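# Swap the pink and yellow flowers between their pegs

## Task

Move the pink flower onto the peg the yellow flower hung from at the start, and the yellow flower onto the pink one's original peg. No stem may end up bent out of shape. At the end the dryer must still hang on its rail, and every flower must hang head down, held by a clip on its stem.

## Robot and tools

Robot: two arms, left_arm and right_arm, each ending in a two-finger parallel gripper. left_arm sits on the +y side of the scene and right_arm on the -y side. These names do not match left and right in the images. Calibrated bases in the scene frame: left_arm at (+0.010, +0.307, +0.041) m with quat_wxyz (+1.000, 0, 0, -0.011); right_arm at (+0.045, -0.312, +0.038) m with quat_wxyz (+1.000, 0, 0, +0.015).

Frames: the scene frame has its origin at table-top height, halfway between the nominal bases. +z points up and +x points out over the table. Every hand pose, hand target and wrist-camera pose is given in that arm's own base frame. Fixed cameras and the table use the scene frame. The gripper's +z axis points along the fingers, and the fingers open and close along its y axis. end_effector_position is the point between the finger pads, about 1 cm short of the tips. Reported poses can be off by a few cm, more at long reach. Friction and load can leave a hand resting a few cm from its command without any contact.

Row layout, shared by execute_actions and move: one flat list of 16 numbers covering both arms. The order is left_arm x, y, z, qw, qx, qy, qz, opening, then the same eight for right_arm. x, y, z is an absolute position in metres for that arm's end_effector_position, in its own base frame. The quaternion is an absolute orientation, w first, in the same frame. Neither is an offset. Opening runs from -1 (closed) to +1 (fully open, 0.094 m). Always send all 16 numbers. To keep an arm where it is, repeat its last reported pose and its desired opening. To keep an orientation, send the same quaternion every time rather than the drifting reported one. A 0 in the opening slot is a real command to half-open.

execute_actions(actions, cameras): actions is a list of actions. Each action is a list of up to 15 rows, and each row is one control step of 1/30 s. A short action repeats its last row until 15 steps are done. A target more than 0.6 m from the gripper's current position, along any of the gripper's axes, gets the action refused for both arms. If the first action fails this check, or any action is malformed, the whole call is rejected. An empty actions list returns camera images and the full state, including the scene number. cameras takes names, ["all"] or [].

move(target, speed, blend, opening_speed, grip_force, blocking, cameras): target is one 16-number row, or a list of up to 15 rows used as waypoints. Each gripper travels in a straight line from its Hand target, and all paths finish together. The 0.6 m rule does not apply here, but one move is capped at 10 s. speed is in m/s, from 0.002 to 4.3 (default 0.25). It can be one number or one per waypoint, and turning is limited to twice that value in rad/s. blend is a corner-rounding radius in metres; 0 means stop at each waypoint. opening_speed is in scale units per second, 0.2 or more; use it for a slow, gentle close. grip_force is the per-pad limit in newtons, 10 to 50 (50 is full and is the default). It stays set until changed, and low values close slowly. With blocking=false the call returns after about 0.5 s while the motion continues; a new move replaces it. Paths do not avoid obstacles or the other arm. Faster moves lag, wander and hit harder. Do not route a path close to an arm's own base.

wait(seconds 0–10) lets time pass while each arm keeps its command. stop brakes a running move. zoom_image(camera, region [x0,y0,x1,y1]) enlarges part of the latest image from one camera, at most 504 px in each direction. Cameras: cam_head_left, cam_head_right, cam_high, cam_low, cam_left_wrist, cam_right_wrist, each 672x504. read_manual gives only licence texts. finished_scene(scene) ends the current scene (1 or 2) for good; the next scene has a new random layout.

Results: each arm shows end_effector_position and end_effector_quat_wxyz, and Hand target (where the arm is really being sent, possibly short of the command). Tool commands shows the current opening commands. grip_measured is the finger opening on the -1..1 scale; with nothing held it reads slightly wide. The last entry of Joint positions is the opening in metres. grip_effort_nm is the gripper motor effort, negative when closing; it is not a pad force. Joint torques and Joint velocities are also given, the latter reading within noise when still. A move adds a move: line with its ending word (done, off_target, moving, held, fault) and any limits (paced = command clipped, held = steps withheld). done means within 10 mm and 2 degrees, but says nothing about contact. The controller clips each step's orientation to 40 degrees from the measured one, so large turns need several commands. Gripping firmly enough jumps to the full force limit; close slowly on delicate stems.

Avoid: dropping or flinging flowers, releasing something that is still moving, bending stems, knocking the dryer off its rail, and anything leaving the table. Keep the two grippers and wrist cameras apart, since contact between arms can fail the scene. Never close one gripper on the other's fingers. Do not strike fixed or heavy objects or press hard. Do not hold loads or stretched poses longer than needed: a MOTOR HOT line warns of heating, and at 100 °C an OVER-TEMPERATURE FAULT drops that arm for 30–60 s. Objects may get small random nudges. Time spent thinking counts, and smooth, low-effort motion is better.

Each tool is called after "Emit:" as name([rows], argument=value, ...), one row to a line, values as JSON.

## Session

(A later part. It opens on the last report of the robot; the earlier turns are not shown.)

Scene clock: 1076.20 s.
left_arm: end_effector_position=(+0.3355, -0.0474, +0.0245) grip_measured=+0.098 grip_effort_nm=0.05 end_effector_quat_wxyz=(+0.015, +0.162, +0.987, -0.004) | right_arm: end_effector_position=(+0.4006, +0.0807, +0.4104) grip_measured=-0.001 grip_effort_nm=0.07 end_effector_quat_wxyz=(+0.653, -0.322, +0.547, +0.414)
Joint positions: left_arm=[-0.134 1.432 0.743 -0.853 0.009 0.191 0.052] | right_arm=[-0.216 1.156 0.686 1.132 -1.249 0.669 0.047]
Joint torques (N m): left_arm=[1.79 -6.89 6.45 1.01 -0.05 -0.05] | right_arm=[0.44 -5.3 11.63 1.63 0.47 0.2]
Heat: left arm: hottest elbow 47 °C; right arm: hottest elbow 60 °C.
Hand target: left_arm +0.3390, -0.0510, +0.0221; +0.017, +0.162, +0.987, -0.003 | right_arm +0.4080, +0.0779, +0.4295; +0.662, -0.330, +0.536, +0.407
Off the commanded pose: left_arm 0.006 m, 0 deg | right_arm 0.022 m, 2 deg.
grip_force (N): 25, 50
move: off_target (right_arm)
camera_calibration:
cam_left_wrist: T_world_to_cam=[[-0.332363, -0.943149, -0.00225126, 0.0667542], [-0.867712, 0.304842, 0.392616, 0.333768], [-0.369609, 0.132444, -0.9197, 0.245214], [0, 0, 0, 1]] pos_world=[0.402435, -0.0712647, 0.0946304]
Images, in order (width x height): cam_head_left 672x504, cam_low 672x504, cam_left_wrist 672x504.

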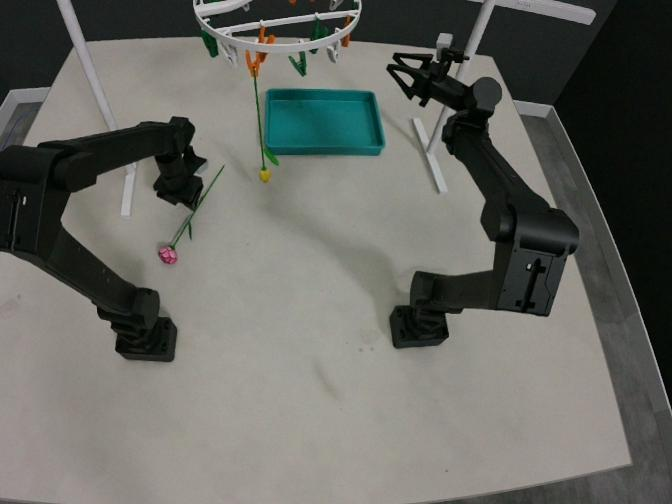

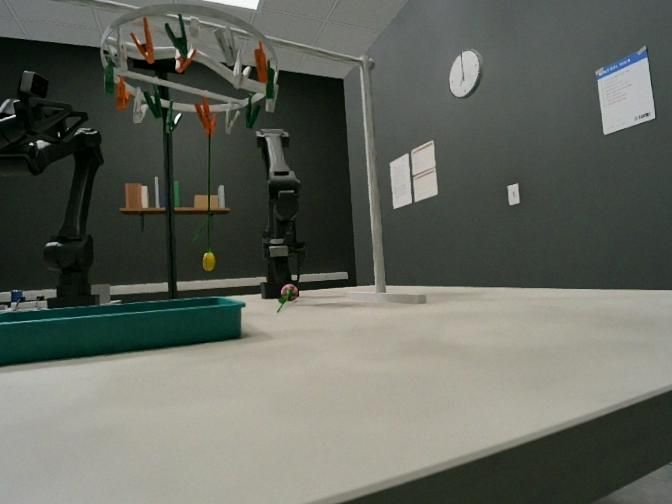

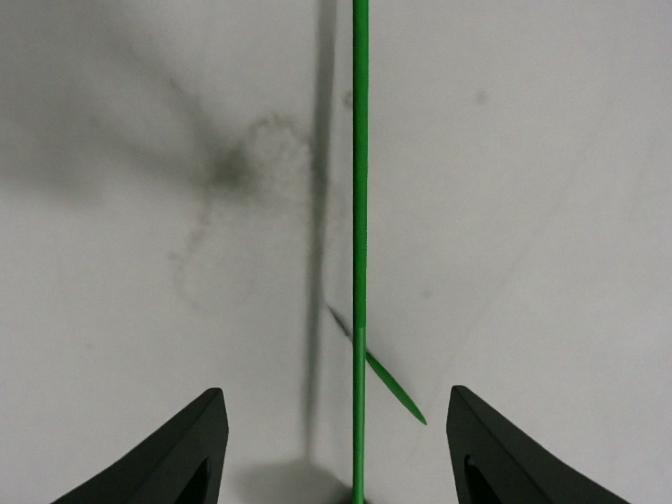

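Emit:
move([
  [0.3485, -0.0625, -0.0340, 0.0173, 0.1616, 0.9867, -0.0028, 0.1, 0.4685, 0.1585, 0.4485, 0.6615, -0.3302, 0.5357, 0.4077, 0.0],
  [0.3485, -0.0625, -0.0340, 0.0173, 0.1616, 0.9867, -0.0028, -1.0, 0.4685, 0.1585, 0.4485, 0.6615, -0.3302, 0.5357, 0.4077, 0.0],
], speed=0.08, opening_speed=0.6, cameras=["cam_left_wrist", "cam_low", "cam_head_left", "cam_right_wrist", "cam_high"])

Scene clock: 1113.87 s.
left_arm: end_effector_position=(+0.3482, -0.0593, -0.0292) grip_measured=-0.928 grip_effort_nm=-0.53 end_effector_quat_wxyz=(+0.018, +0.162, +0.987, -0.004) | right_arm: end_effector_position=(+0.4592, +0.1541, +0.4263) grip_measured=-0.001 grip_effort_nm=0.07 end_effector_quat_wxyz=(+0.650, -0.316, +0.551, +0.416)
Joint positions: left_arm=[-0.163 1.585 0.724 -0.674 0.008 0.161 0.003] | right_arm=[0.008 1.228 0.838 0.786 -1.049 0.396 0.047]
Joint torques (N m): left_arm=[1.85 -7.77 5.2 1.05 -0.05 -0.06] | right_arm=[1.26 -7.88 12.68 1.17 0.29 -0.14]
Heat: left arm: hottest elbow 46 °C; right arm: hottest elbow 58 °C.
Hand target: left_arm +0.3484, -0.0625, -0.0339; +0.017, +0.162, +0.987, -0.003 | right_arm +0.4670, +0.1581, +0.4480; +0.662, -0.330, +0.536, +0.408
Off the commanded pose: left_arm 0.006 m, 0 deg | right_arm 0.024 m, 3 deg.
grip_force (N): 25, 50
move: off_target (right_arm)
camera_calibration:
cam_left_wrist: T_world_to_cam=[[-0.331919, -0.943301, -0.00367382, 0.0594526], [-0.870407, 0.304764, 0.386666, 0.370273], [-0.363623, 0.131539, -0.922212, 0.199935], [0, 0, 0, 1]] pos_world=[0.414722, -0.0830633, 0.0414287]
cam_right_wrist: T_world_to_cam=[[0.892491, -0.449465, -0.0379505, -0.325495], [-0.137694, -0.19136, -0.971814, 0.547328], [0.429534, 0.872561, -0.232675, -0.143647], [0, 0, 0, 1]] pos_world=[0.427566, 0.0837782, 0.486125]
Images, in order (width x height): cam_head_left 672x504, cam_high 672x504, cam_low 672x504, cam_left_wrist 672x504, cam_right_wrist 672x504.

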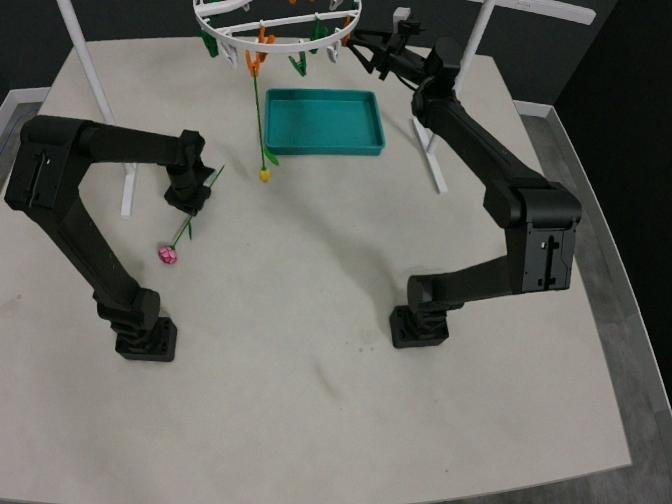

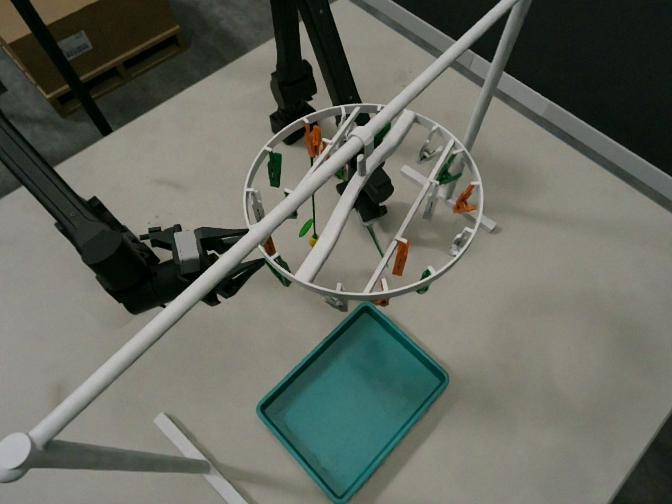

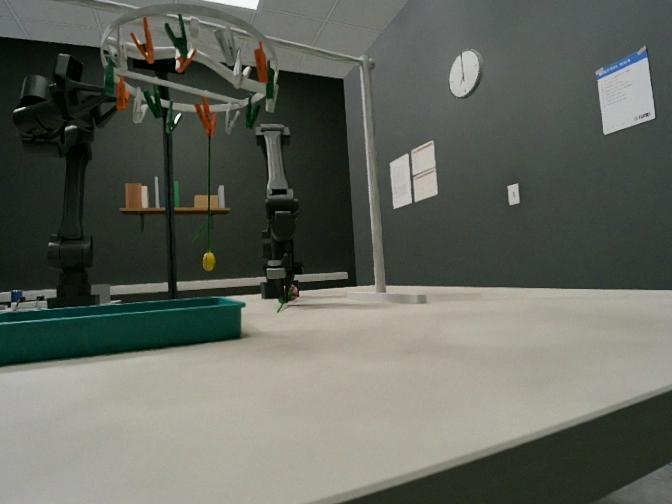

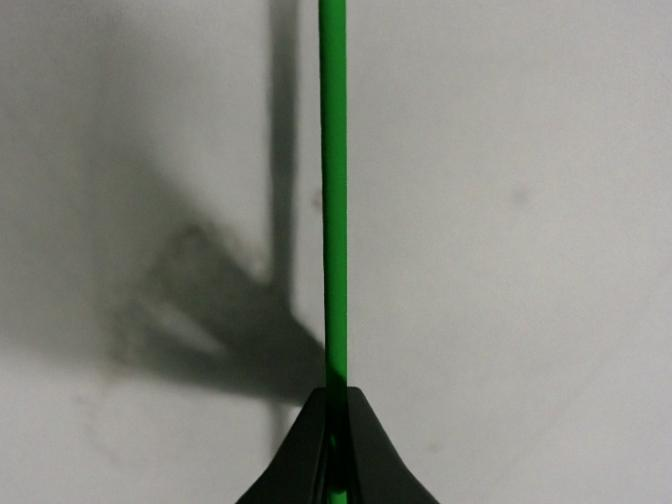

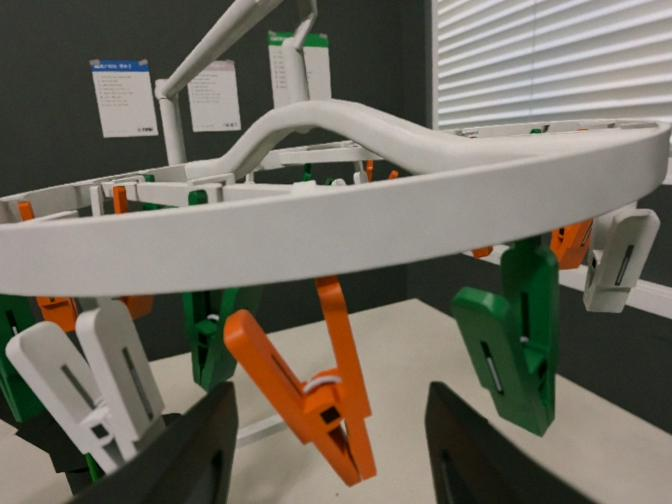

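Emit:
move([
  [0.3485, -0.0625, 0.100, 0.0173, 0.1616, 0.9867, -0.0028, -1.0, 0.4685, 0.1585, 0.4485, 0.6615, -0.3302, 0.5357, 0.4077, 0.17],
  [0.330, -0.120, 0.180, 0.7464, 0.1446, 0.6263, -0.1724, -1.0, 0.4645, 0.1610, 0.452, 0.6615, -0.3302, 0.5357, 0.4077, 0.17],
  [0.300, -0.280, 0.180, 0.7566, 0.1005, 0.6349, -0.1198, -1.0, 0.4696, 0.1701, 0.4542, 0.6615, -0.3302, 0.5357, 0.4077, 0.17],
  [0.370, -0.395, 0.180, 0.7566, 0.1005, 0.6349, -0.1198, -1.0, 0.4696, 0.1701, 0.4542, 0.6615, -0.3302, 0.5357, 0.4077, 0.17],
], speed=[0.15, 0.4, 0.3, 0.25], blend=[0.03, 0.03, 0.03, 0], cameras=["all"])

Scene clock: 1157.80 s.
left_arm: end_effector_position=(+0.3621, -0.3863, +0.1782) grip_measured=-0.930 grip_effort_nm=-0.60 end_effector_quat_wxyz=(+0.754, +0.100, +0.638, -0.123) | right_arm: end_effector_position=(+0.4622, +0.1649, +0.4294) grip_measured=+0.169 grip_effort_nm=0.08 end_effector_quat_wxyz=(+0.649, -0.316, +0.553, +0.417)
Joint positions: left_arm=[-1.03 1.786 0.609 1.398 -0.701 0.138 0.003] | right_arm=[0.036 1.228 0.853 0.746 -1.022 0.372 0.055]
Joint torques (N m): left_arm=[2.9 -9.17 6.39 1.47 0.23 0.17] | right_arm=[1.32 -8.18 12.77 1.13 0.28 -0.12]
Heat: left arm: hottest elbow 46 °C; right arm: hottest elbow 57 °C.
Hand target: left_arm +0.3697, -0.3947, +0.1801; +0.757, +0.100, +0.635, -0.120 | right_arm +0.4680, +0.1696, +0.4538; +0.662, -0.330, +0.536, +0.408
Off the commanded pose: left_arm 0.012 m, 1 deg | right_arm 0.026 m, 3 deg.
grip_force (N): 25, 50
move: off_target (left_arm, right_arm); blend cut to 0 m at target 1
camera_calibration:
cam_left_wrist: T_world_to_cam=[[-0.305514, -0.952164, -0.00661361, -0.256117], [-0.248825, 0.0865392, -0.964675, 0.333224], [0.919101, -0.293076, -0.263361, -0.306749], [0, 0, 0, 1]] pos_world=[0.2866, -0.362604, 0.238973]
cam_right_wrist: T_world_to_cam=[[0.891844, -0.450417, -0.0417001, -0.321119], [-0.142584, -0.192435, -0.970896, 0.554911], [0.429284, 0.871833, -0.235844, -0.152014], [0, 0, 0, 1]] pos_world=[0.430767, 0.094677, 0.489518]

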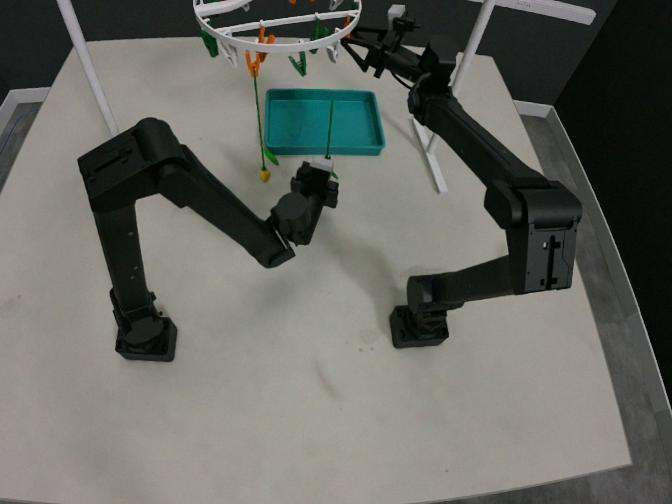

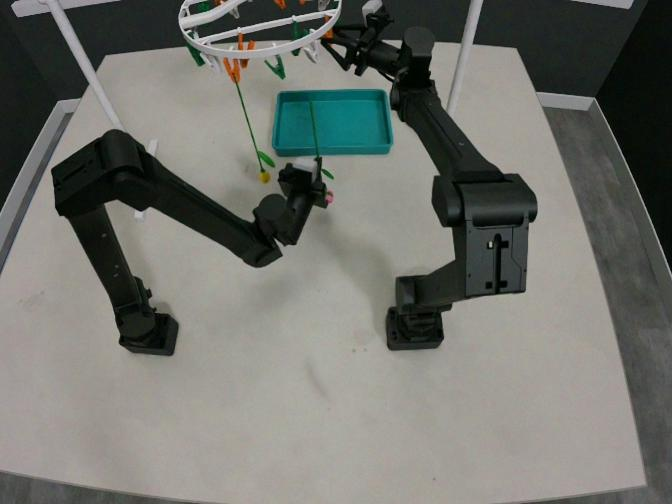

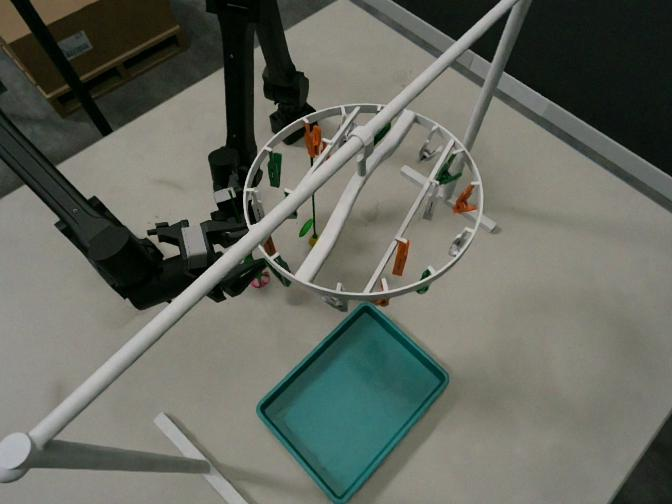

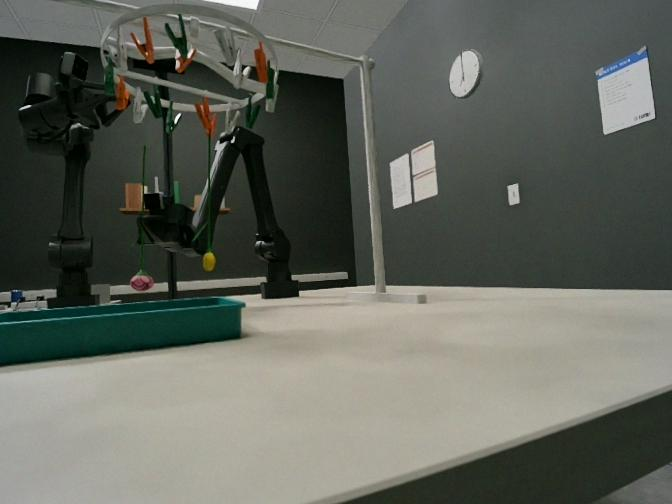

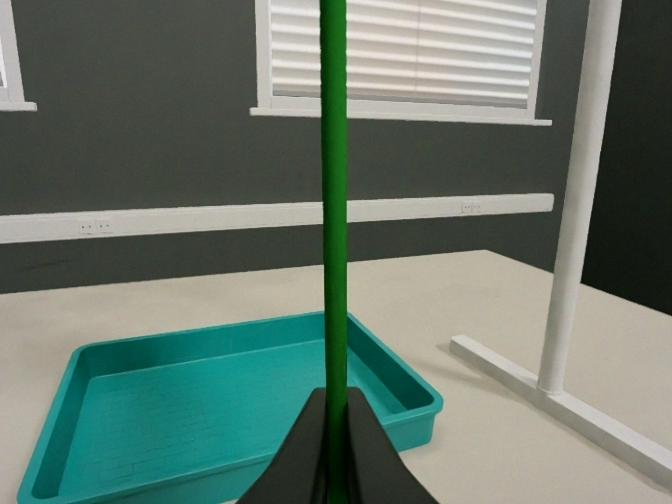

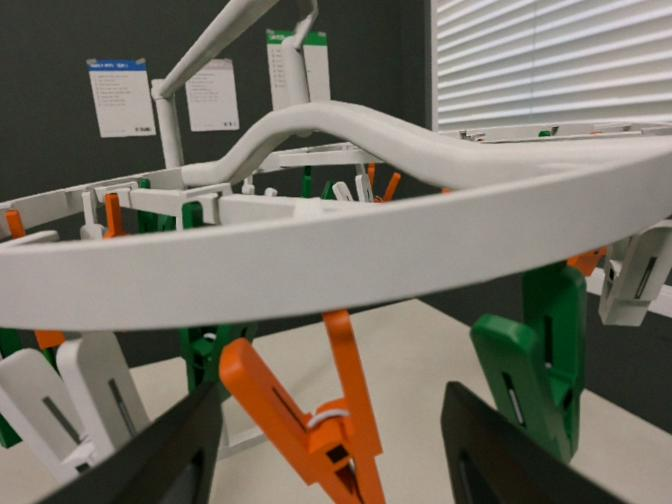

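Emit:
move(target=[0.370, -0.395, 0.180, 0.7566, 0.1005, 0.6349, -0.1198, -1.0, 0.4690, 0.1705, 0.472, 0.6615, -0.3302, 0.5357, 0.4077, 0.25], speed=0.06, cameras=["cam_right_wrist"])

Emit:
zoom_image(camera="cam_right_wrist", region=[180, 224, 460, 504])

Scene clock: 1163.37 s.
left_arm: end_effector_position=(+0.3621, -0.3863, +0.1782) grip_measured=-0.930 grip_effort_nm=-0.60 end_effector_quat_wxyz=(+0.754, +0.100, +0.638, -0.123) | right_arm: end_effector_position=(+0.4665, +0.1653, +0.4404) grip_measured=+0.249 grip_effort_nm=0.08 end_effector_quat_wxyz=(+0.645, -0.313, +0.558, +0.419)
Joint positions: left_arm=[-1.03 1.786 0.609 1.398 -0.701 0.138 0.003] | right_arm=[0.037 1.225 0.887 0.694 -1.022 0.372 0.059]
Joint torques (N m): left_arm=[2.9 -9.11 6.42 1.46 0.23 0.18] | right_arm=[1.55 -9.7 12.94 1.25 0.27 -0.13]
Heat: left arm: hottest elbow 45 °C; right arm: hottest elbow 59 °C.
Hand target: left_arm +0.3697, -0.3947, +0.1801; +0.757, +0.100, +0.635, -0.120 | right_arm +0.4671, +0.1699, +0.4715; +0.662, -0.330, +0.535, +0.408
Off the commanded pose: left_arm 0.012 m, 1 deg | right_arm 0.032 m, 4 deg.
grip_force (N): 25, 50
move: off_target (left_arm, right_arm)
camera_calibration:
cam_right_wrist: T_world_to_cam=[[0.891178, -0.450458, -0.0537464, -0.318731], [-0.155943, -0.19293, -0.968741, 0.571591], [0.426008, 0.871703, -0.242181, -0.147384], [0, 0, 0, 1]] pos_world=[0.435968, 0.095177, 0.500899]
Images, in order (width x height): cam_right_wrist 672x504.

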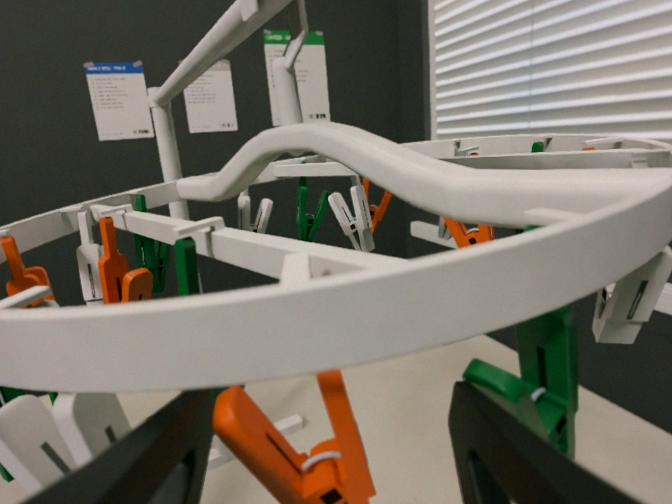

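Scaled by 1.800 from the camera's 672x504 image, which has a finer 960x720 frame.

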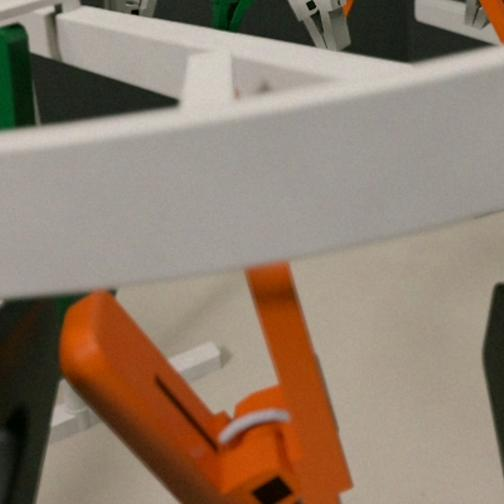

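Emit:
move(target=[0.370, -0.395, 0.180, 0.7566, 0.1005, 0.6349, -0.1198, -1.0, 0.4690, 0.1705, 0.472, 0.6615, -0.3302, 0.5357, 0.4077, -0.72], speed=0.06, opening_speed=0.6, cameras=["cam_right_wrist", "cam_low", "cam_head_left", "cam_head_right", "cam_high"])

Emit:
zoom_image(camera="cam_right_wrist", region=[180, 224, 460, 504])

Emit:
zoom_image(camera="cam_low", region=[90, 70, 170, 180])

Emit:
zoom_image(camera="cam_head_left", region=[310, 0, 400, 110])

Emit:
zoom_image(camera="cam_high", region=[230, 200, 310, 310])

Scene clock: 1172.60 s.
left_arm: end_effector_position=(+0.3621, -0.3863, +0.1782) grip_measured=-0.930 grip_effort_nm=-0.60 end_effector_quat_wxyz=(+0.754, +0.100, +0.638, -0.123) | right_arm: end_effector_position=(+0.4667, +0.1653, +0.4404) grip_measured=-0.704 grip_effort_nm=-0.96 end_effector_quat_wxyz=(+0.645, -0.312, +0.558, +0.418)
Joint positions: left_arm=[-1.03 1.786 0.609 1.398 -0.701 0.138 0.003] | right_arm=[0.037 1.224 0.887 0.692 -1.02 0.371 0.014]
Joint torques (N m): left_arm=[2.9 -9.11 6.39 1.46 0.23 0.18] | right_arm=[1.38 -9.64 12.92 1.26 0.23 -0.13]
Heat: left arm: hottest elbow 45 °C; right arm: hottest elbow 62 °C.
Hand target: left_arm +0.3697, -0.3947, +0.1801; +0.757, +0.100, +0.635, -0.120 | right_arm +0.4671, +0.1700, +0.4714; +0.662, -0.330, +0.535, +0.408
Off the commanded pose: left_arm 0.012 m, 1 deg | right_arm 0.032 m, 4 deg.
grip_force (N): 25, 50
move: off_target (left_arm, right_arm)
camera_calibration:
cam_right_wrist: T_world_to_cam=[[0.890597, -0.451503, -0.054598, -0.317996], [-0.157003, -0.192557, -0.968644, 0.572002], [0.426833, 0.871244, -0.242378, -0.14773], [0, 0, 0, 1]] pos_world=[0.436068, 0.0952753, 0.500898]
Images, in order (width x height): cam_head_left 672x504, cam_head_right 672x504, cam_high 672x504, cam_low 672x504, cam_right_wrist 672x504.

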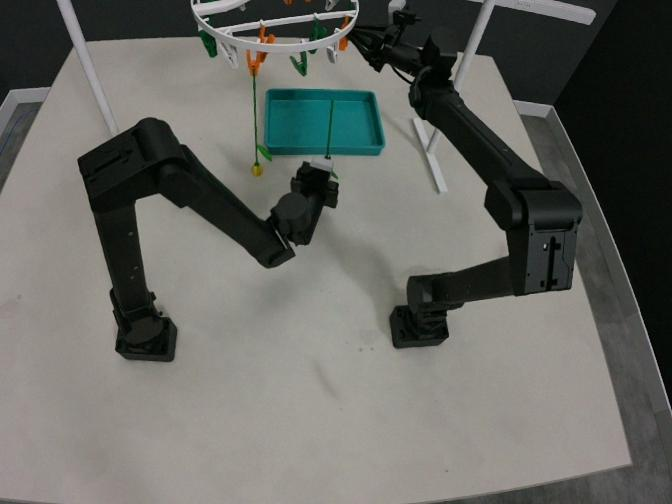

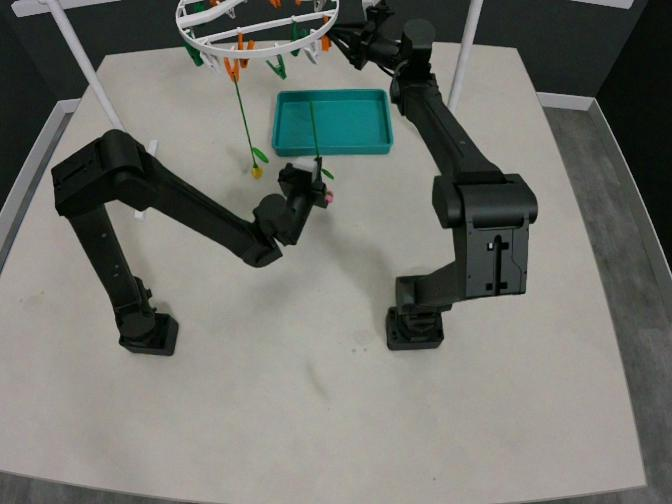

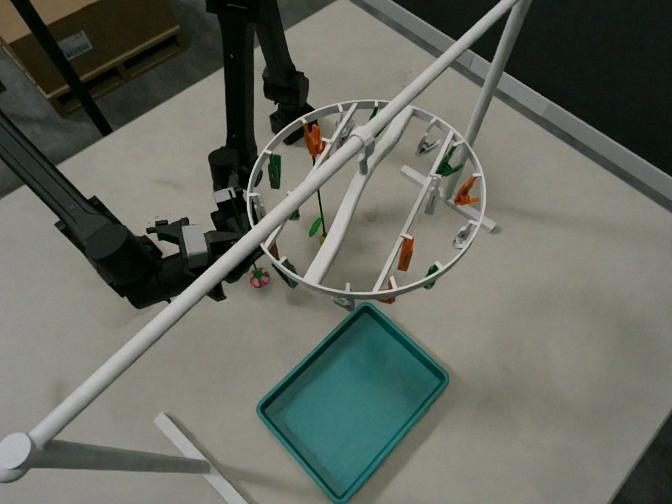

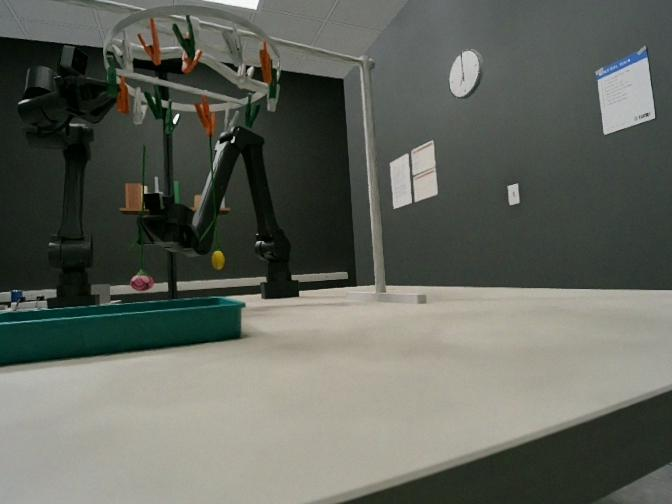

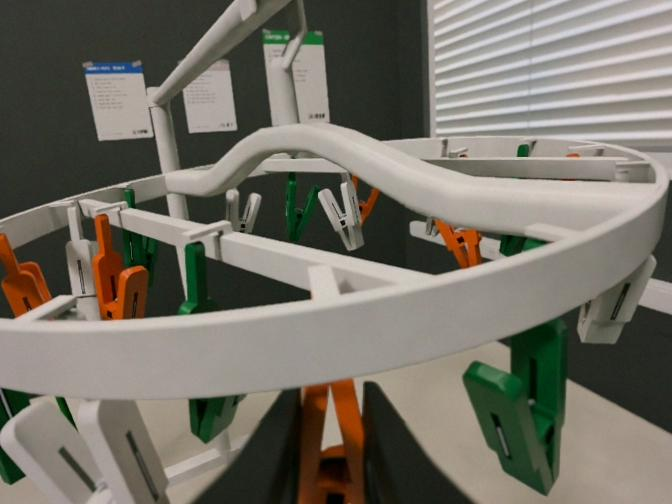

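Scaled by 1.800 from the camera's 672x504 image, which has a finer 960x720 frame.

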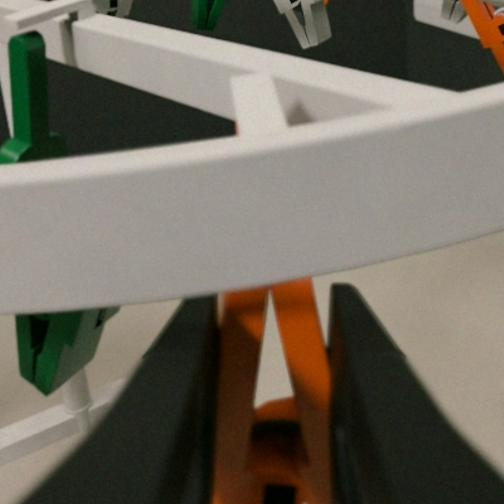

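Scaled by 4.582 from the camera's 672x504 image, which has a finer 960x720 frame.

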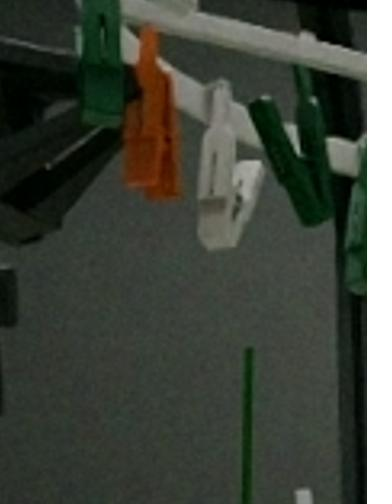

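Scaled by 4.582 from the camera's 672x504 image, which has a finer 960x720 frame.

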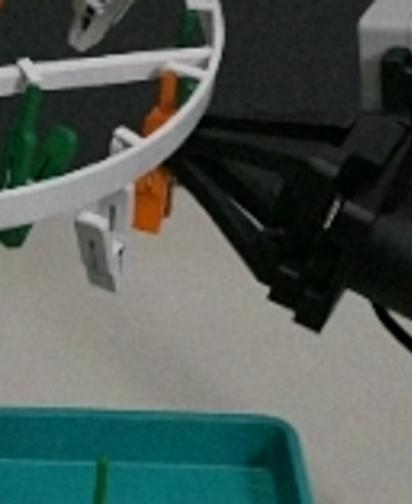

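Scaled by 4.582 from the camera's 672x504 image, which has a finer 960x720 frame.

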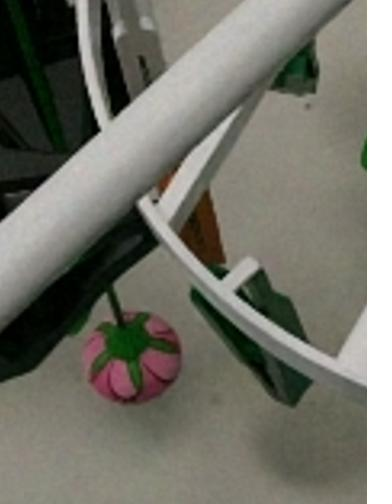

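Emit:
move(target=[0.514, -0.425, 0.182, 0.7566, 0.1005, 0.6349, -0.1198, -1.0, 0.4690, 0.1705, 0.472, 0.6615, -0.3302, 0.5357, 0.4077, -0.72], speed=0.12, cameras=["all"])

Emit:
zoom_image(camera="cam_low", region=[90, 70, 170, 180])

Emit:
zoom_image(camera="cam_head_left", region=[310, 10, 380, 110])

Emit:
zoom_image(camera="cam_head_right", region=[290, 10, 360, 110])

Emit:
zoom_image(camera="cam_high", region=[240, 210, 310, 300])

Scene clock: 1201.97 s.
left_arm: end_effector_position=(+0.5026, -0.4176, +0.1783) grip_measured=-0.930 grip_effort_nm=-0.60 end_effector_quat_wxyz=(+0.754, +0.108, +0.638, -0.114) | right_arm: end_effector_position=(+0.4667, +0.1653, +0.4404) grip_measured=-0.707 grip_effort_nm=-1.03 end_effector_quat_wxyz=(+0.645, -0.312, +0.558, +0.418)
Joint positions: left_arm=[-0.819 1.937 0.929 1.193 -0.494 0.105 0.003] | right_arm=[0.037 1.224 0.887 0.692 -1.02 0.371 0.014]
Joint torques (N m): left_arm=[2.96 -12.45 8.21 1.57 0.19 -0.08] | right_arm=[1.44 -9.58 12.93 1.28 0.21 -0.13]
Heat: left arm: hottest elbow 44 °C; right arm: hottest elbow 67 °C.
Hand target: left_arm +0.5134, -0.4246, +0.1821; +0.757, +0.101, +0.635, -0.120 | right_arm +0.4671, +0.1700, +0.4714; +0.662, -0.330, +0.535, +0.408
Off the commanded pose: left_arm 0.014 m, 1 deg | right_arm 0.032 m, 4 deg.
grip_force (N): 25, 50
move: off_target (left_arm, right_arm)
camera_calibration:
cam_left_wrist: T_world_to_cam=[[-0.302873, -0.952588, -0.029061, -0.240494], [-0.247052, 0.107927, -0.962973, 0.378748], [0.920453, -0.284479, -0.268027, -0.441273], [0, 0, 0, 1]] pos_world=[0.426902, -0.395502, 0.239462]
cam_right_wrist: T_world_to_cam=[[0.890597, -0.451503, -0.054598, -0.317996], [-0.157003, -0.192557, -0.968644, 0.572002], [0.426833, 0.871244, -0.242378, -0.14773], [0, 0, 0, 1]] pos_world=[0.436068, 0.0952753, 0.500898]

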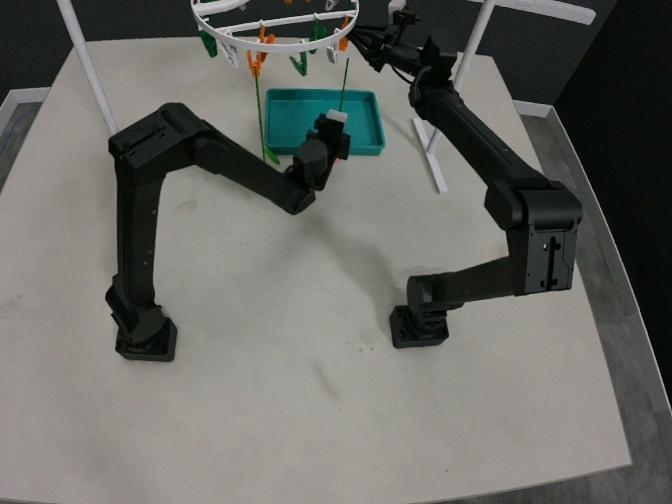

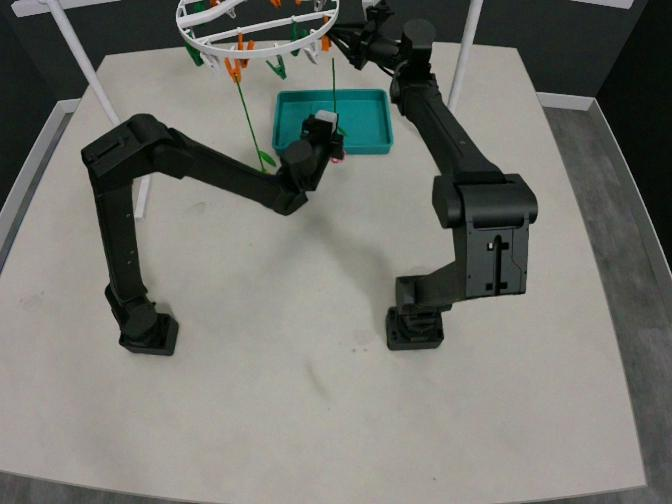

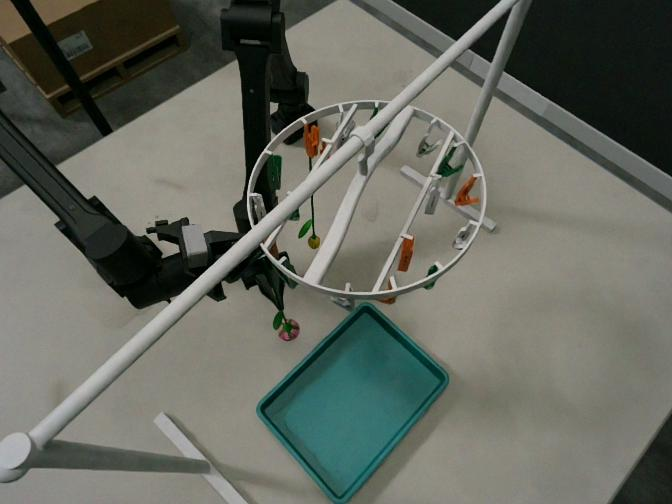

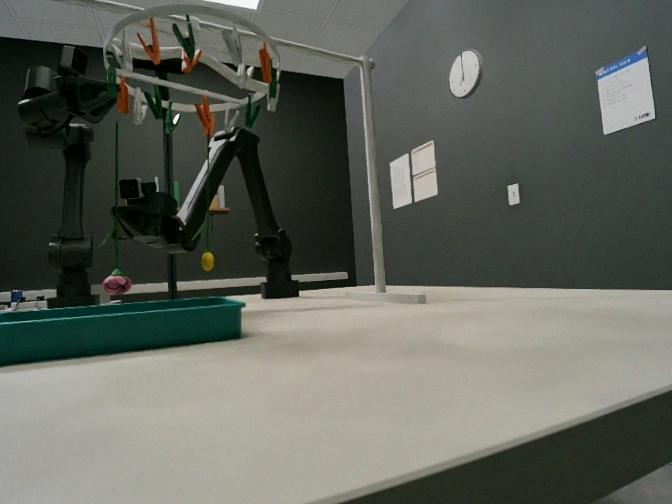

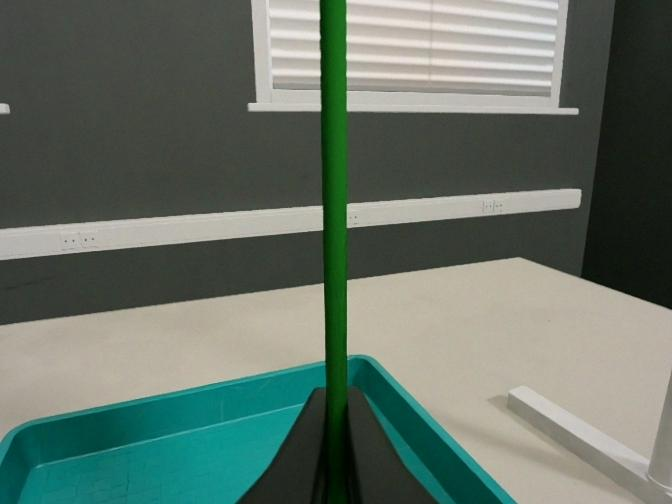

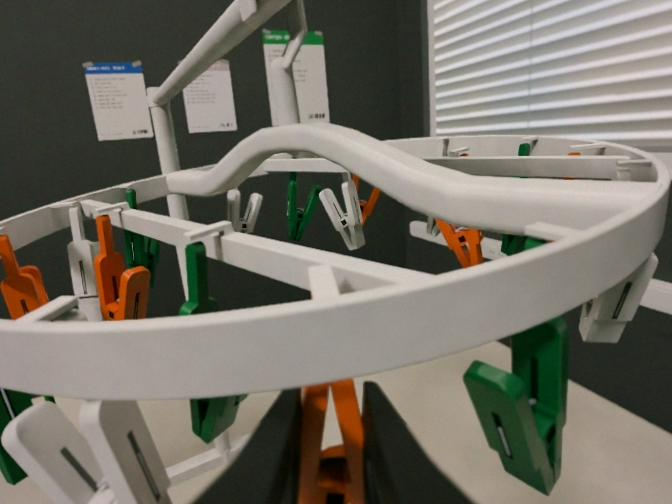

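Scaled by 4.582 from the camera's 672x504 image, which has a finer 960x720 frame.

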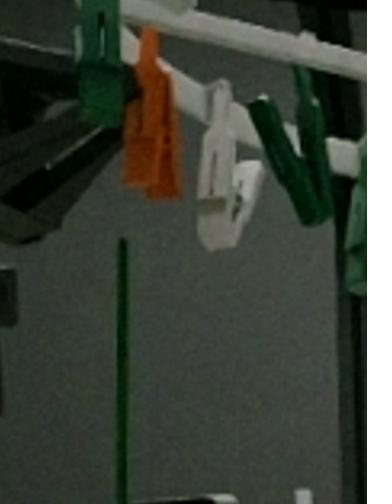

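Scaled by 5.040 from the camera's 672x504 image, which has a finer 960x720 frame.

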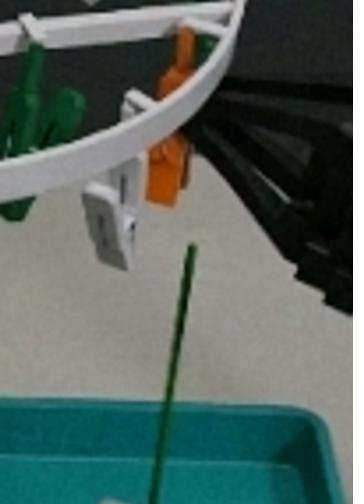

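Scaled by 5.040 from the camera's 672x504 image, which has a finer 960x720 frame.

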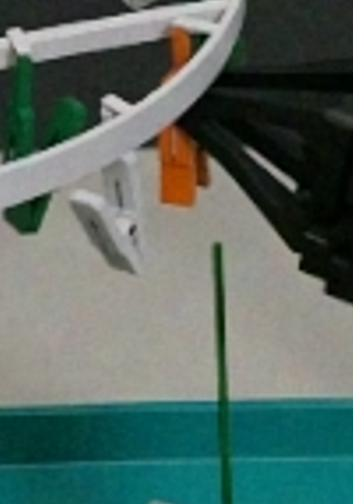

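Scaled by 5.600 from the camera's 672x504 image, which has a finer 960x720 frame.

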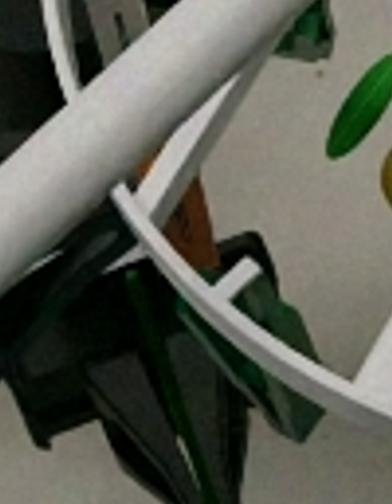

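Emit:
zoom_image(camera="cam_high", region=[250, 225, 295, 275])

Emit:
zoom_image(camera="cam_low", region=[105, 85, 140, 130])

Emit:
zoom_image(camera="cam_head_left", region=[325, 25, 365, 70])

Emit:
zoom_image(camera="cam_head_right", region=[310, 25, 350, 70])

Scaled by 10.080 from the camera's 672x504 image, which has a finer 960x720 frame.

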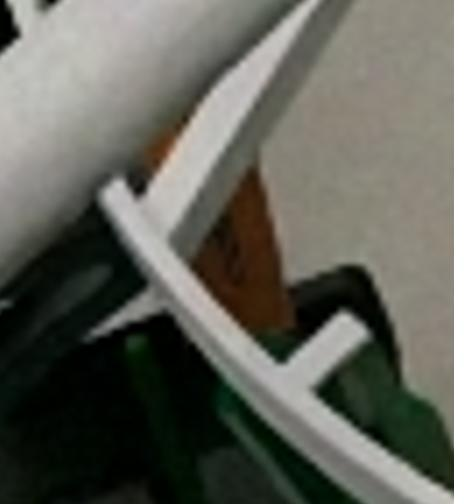

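Scaled by 11.200 from the camera's 672x504 image, which has a finer 960x720 frame.

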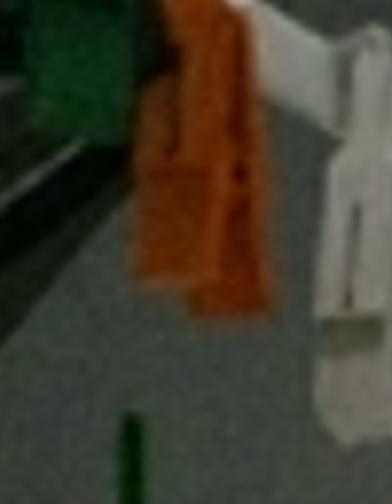

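Scaled by 11.200 from the camera's 672x504 image, which has a finer 960x720 frame.

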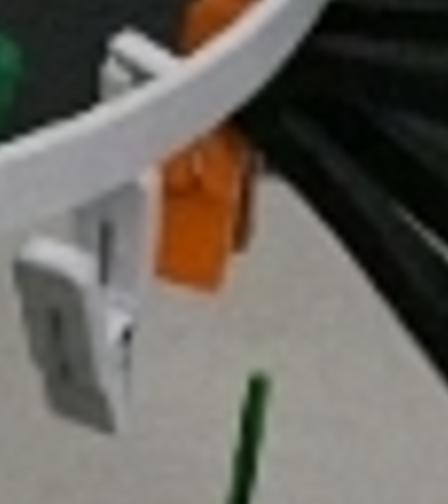

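Scaled by 11.200 from the camera's 672x504 image, which has a finer 960x720 frame.

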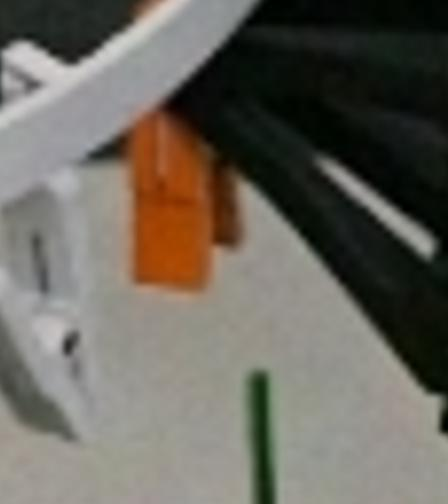

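Emit:
move(target=[0.5255, -0.4090, 0.182, 0.7566, 0.1005, 0.6349, -0.1198, -1.0, 0.4690, 0.1705, 0.472, 0.6615, -0.3302, 0.5357, 0.4077, -0.72], speed=0.06, cameras=["cam_low", "cam_high", "cam_head_left", "cam_head_right"])

Emit:
zoom_image(camera="cam_high", region=[250, 225, 295, 275])

Emit:
zoom_image(camera="cam_low", region=[105, 85, 140, 130])

Emit:
zoom_image(camera="cam_head_left", region=[325, 25, 365, 70])

Emit:
zoom_image(camera="cam_head_right", region=[310, 25, 350, 70])

Scene clock: 1258.60 s.
left_arm: end_effector_position=(+0.5161, -0.4046, +0.1790) grip_measured=-0.930 grip_effort_nm=-0.60 end_effector_quat_wxyz=(+0.755, +0.107, +0.637, -0.115) | right_arm: end_effector_position=(+0.4667, +0.1653, +0.4404) grip_measured=-0.707 grip_effort_nm=-1.03 end_effector_quat_wxyz=(+0.645, -0.312, +0.558, +0.418)
Joint positions: left_arm=[-0.781 1.937 0.93 1.193 -0.457 0.097 0.003] | right_arm=[0.037 1.224 0.887 0.692 -1.02 0.371 0.014]
Joint torques (N m): left_arm=[3.02 -12.75 7.51 1.59 0.19 -0.07] | right_arm=[1.14 -9.76 12.93 1.26 0.22 -0.12]
Heat: left arm: hottest elbow 47 °C; right arm: hottest elbow 71 °C.
Hand target: left_arm +0.5252, -0.4087, +0.1821; +0.757, +0.101, +0.635, -0.120 | right_arm +0.4671, +0.1700, +0.4714; +0.662, -0.330, +0.535, +0.408
Off the commanded pose: left_arm 0.011 m, 1 deg | right_arm 0.032 m, 4 deg.
grip_force (N): 25, 50
move: off_target (left_arm, right_arm)
Images, in order (width x height): cam_head_left 672x504, cam_head_right 672x504, cam_high 672x504, cam_low 672x504.

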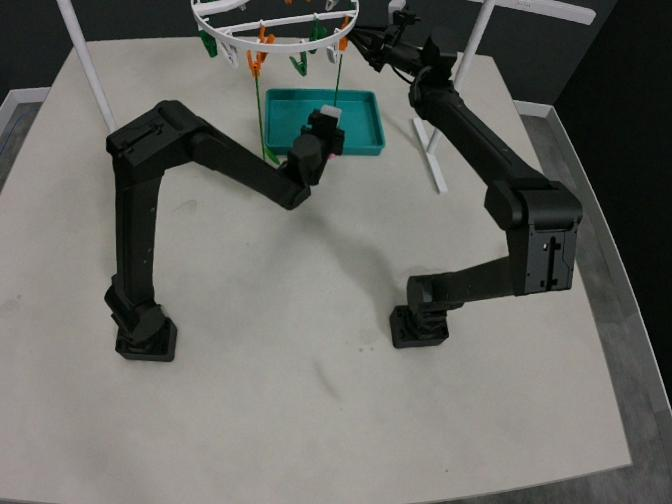

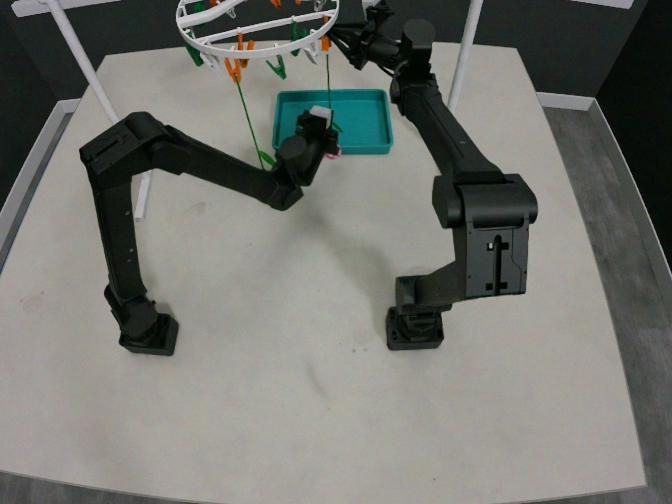

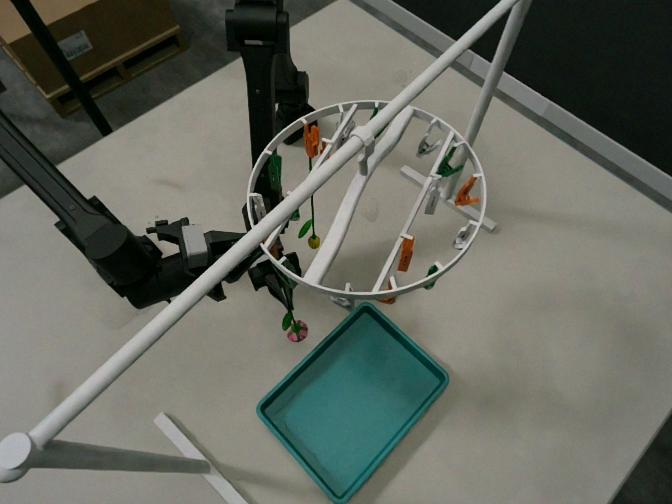

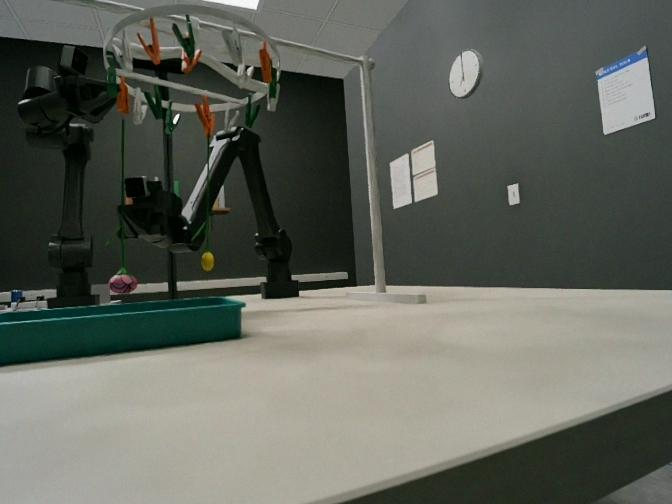

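Scaled by 10.080 from the camera's 672x504 image, which has a finer 960x720 frame.

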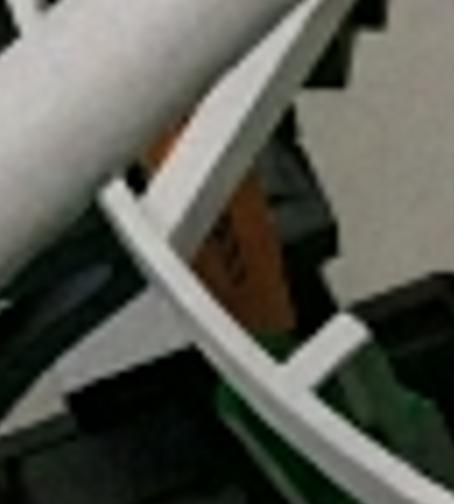

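Scaled by 11.200 from the camera's 672x504 image, which has a finer 960x720 frame.

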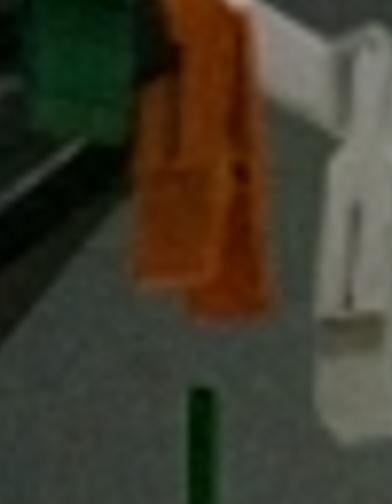

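Scaled by 11.200 from the camera's 672x504 image, which has a finer 960x720 frame.

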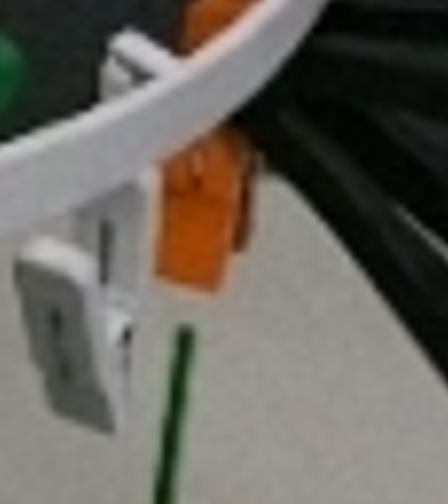

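Scaled by 11.200 from the camera's 672x504 image, which has a finer 960x720 frame.

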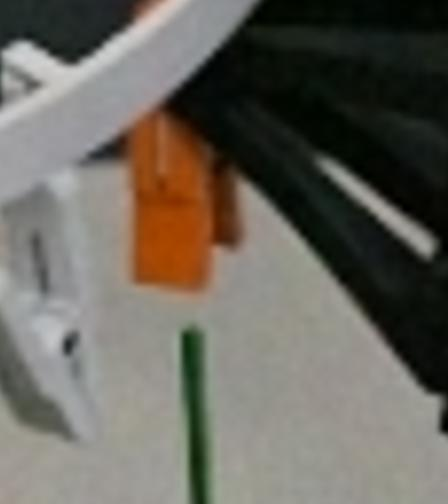

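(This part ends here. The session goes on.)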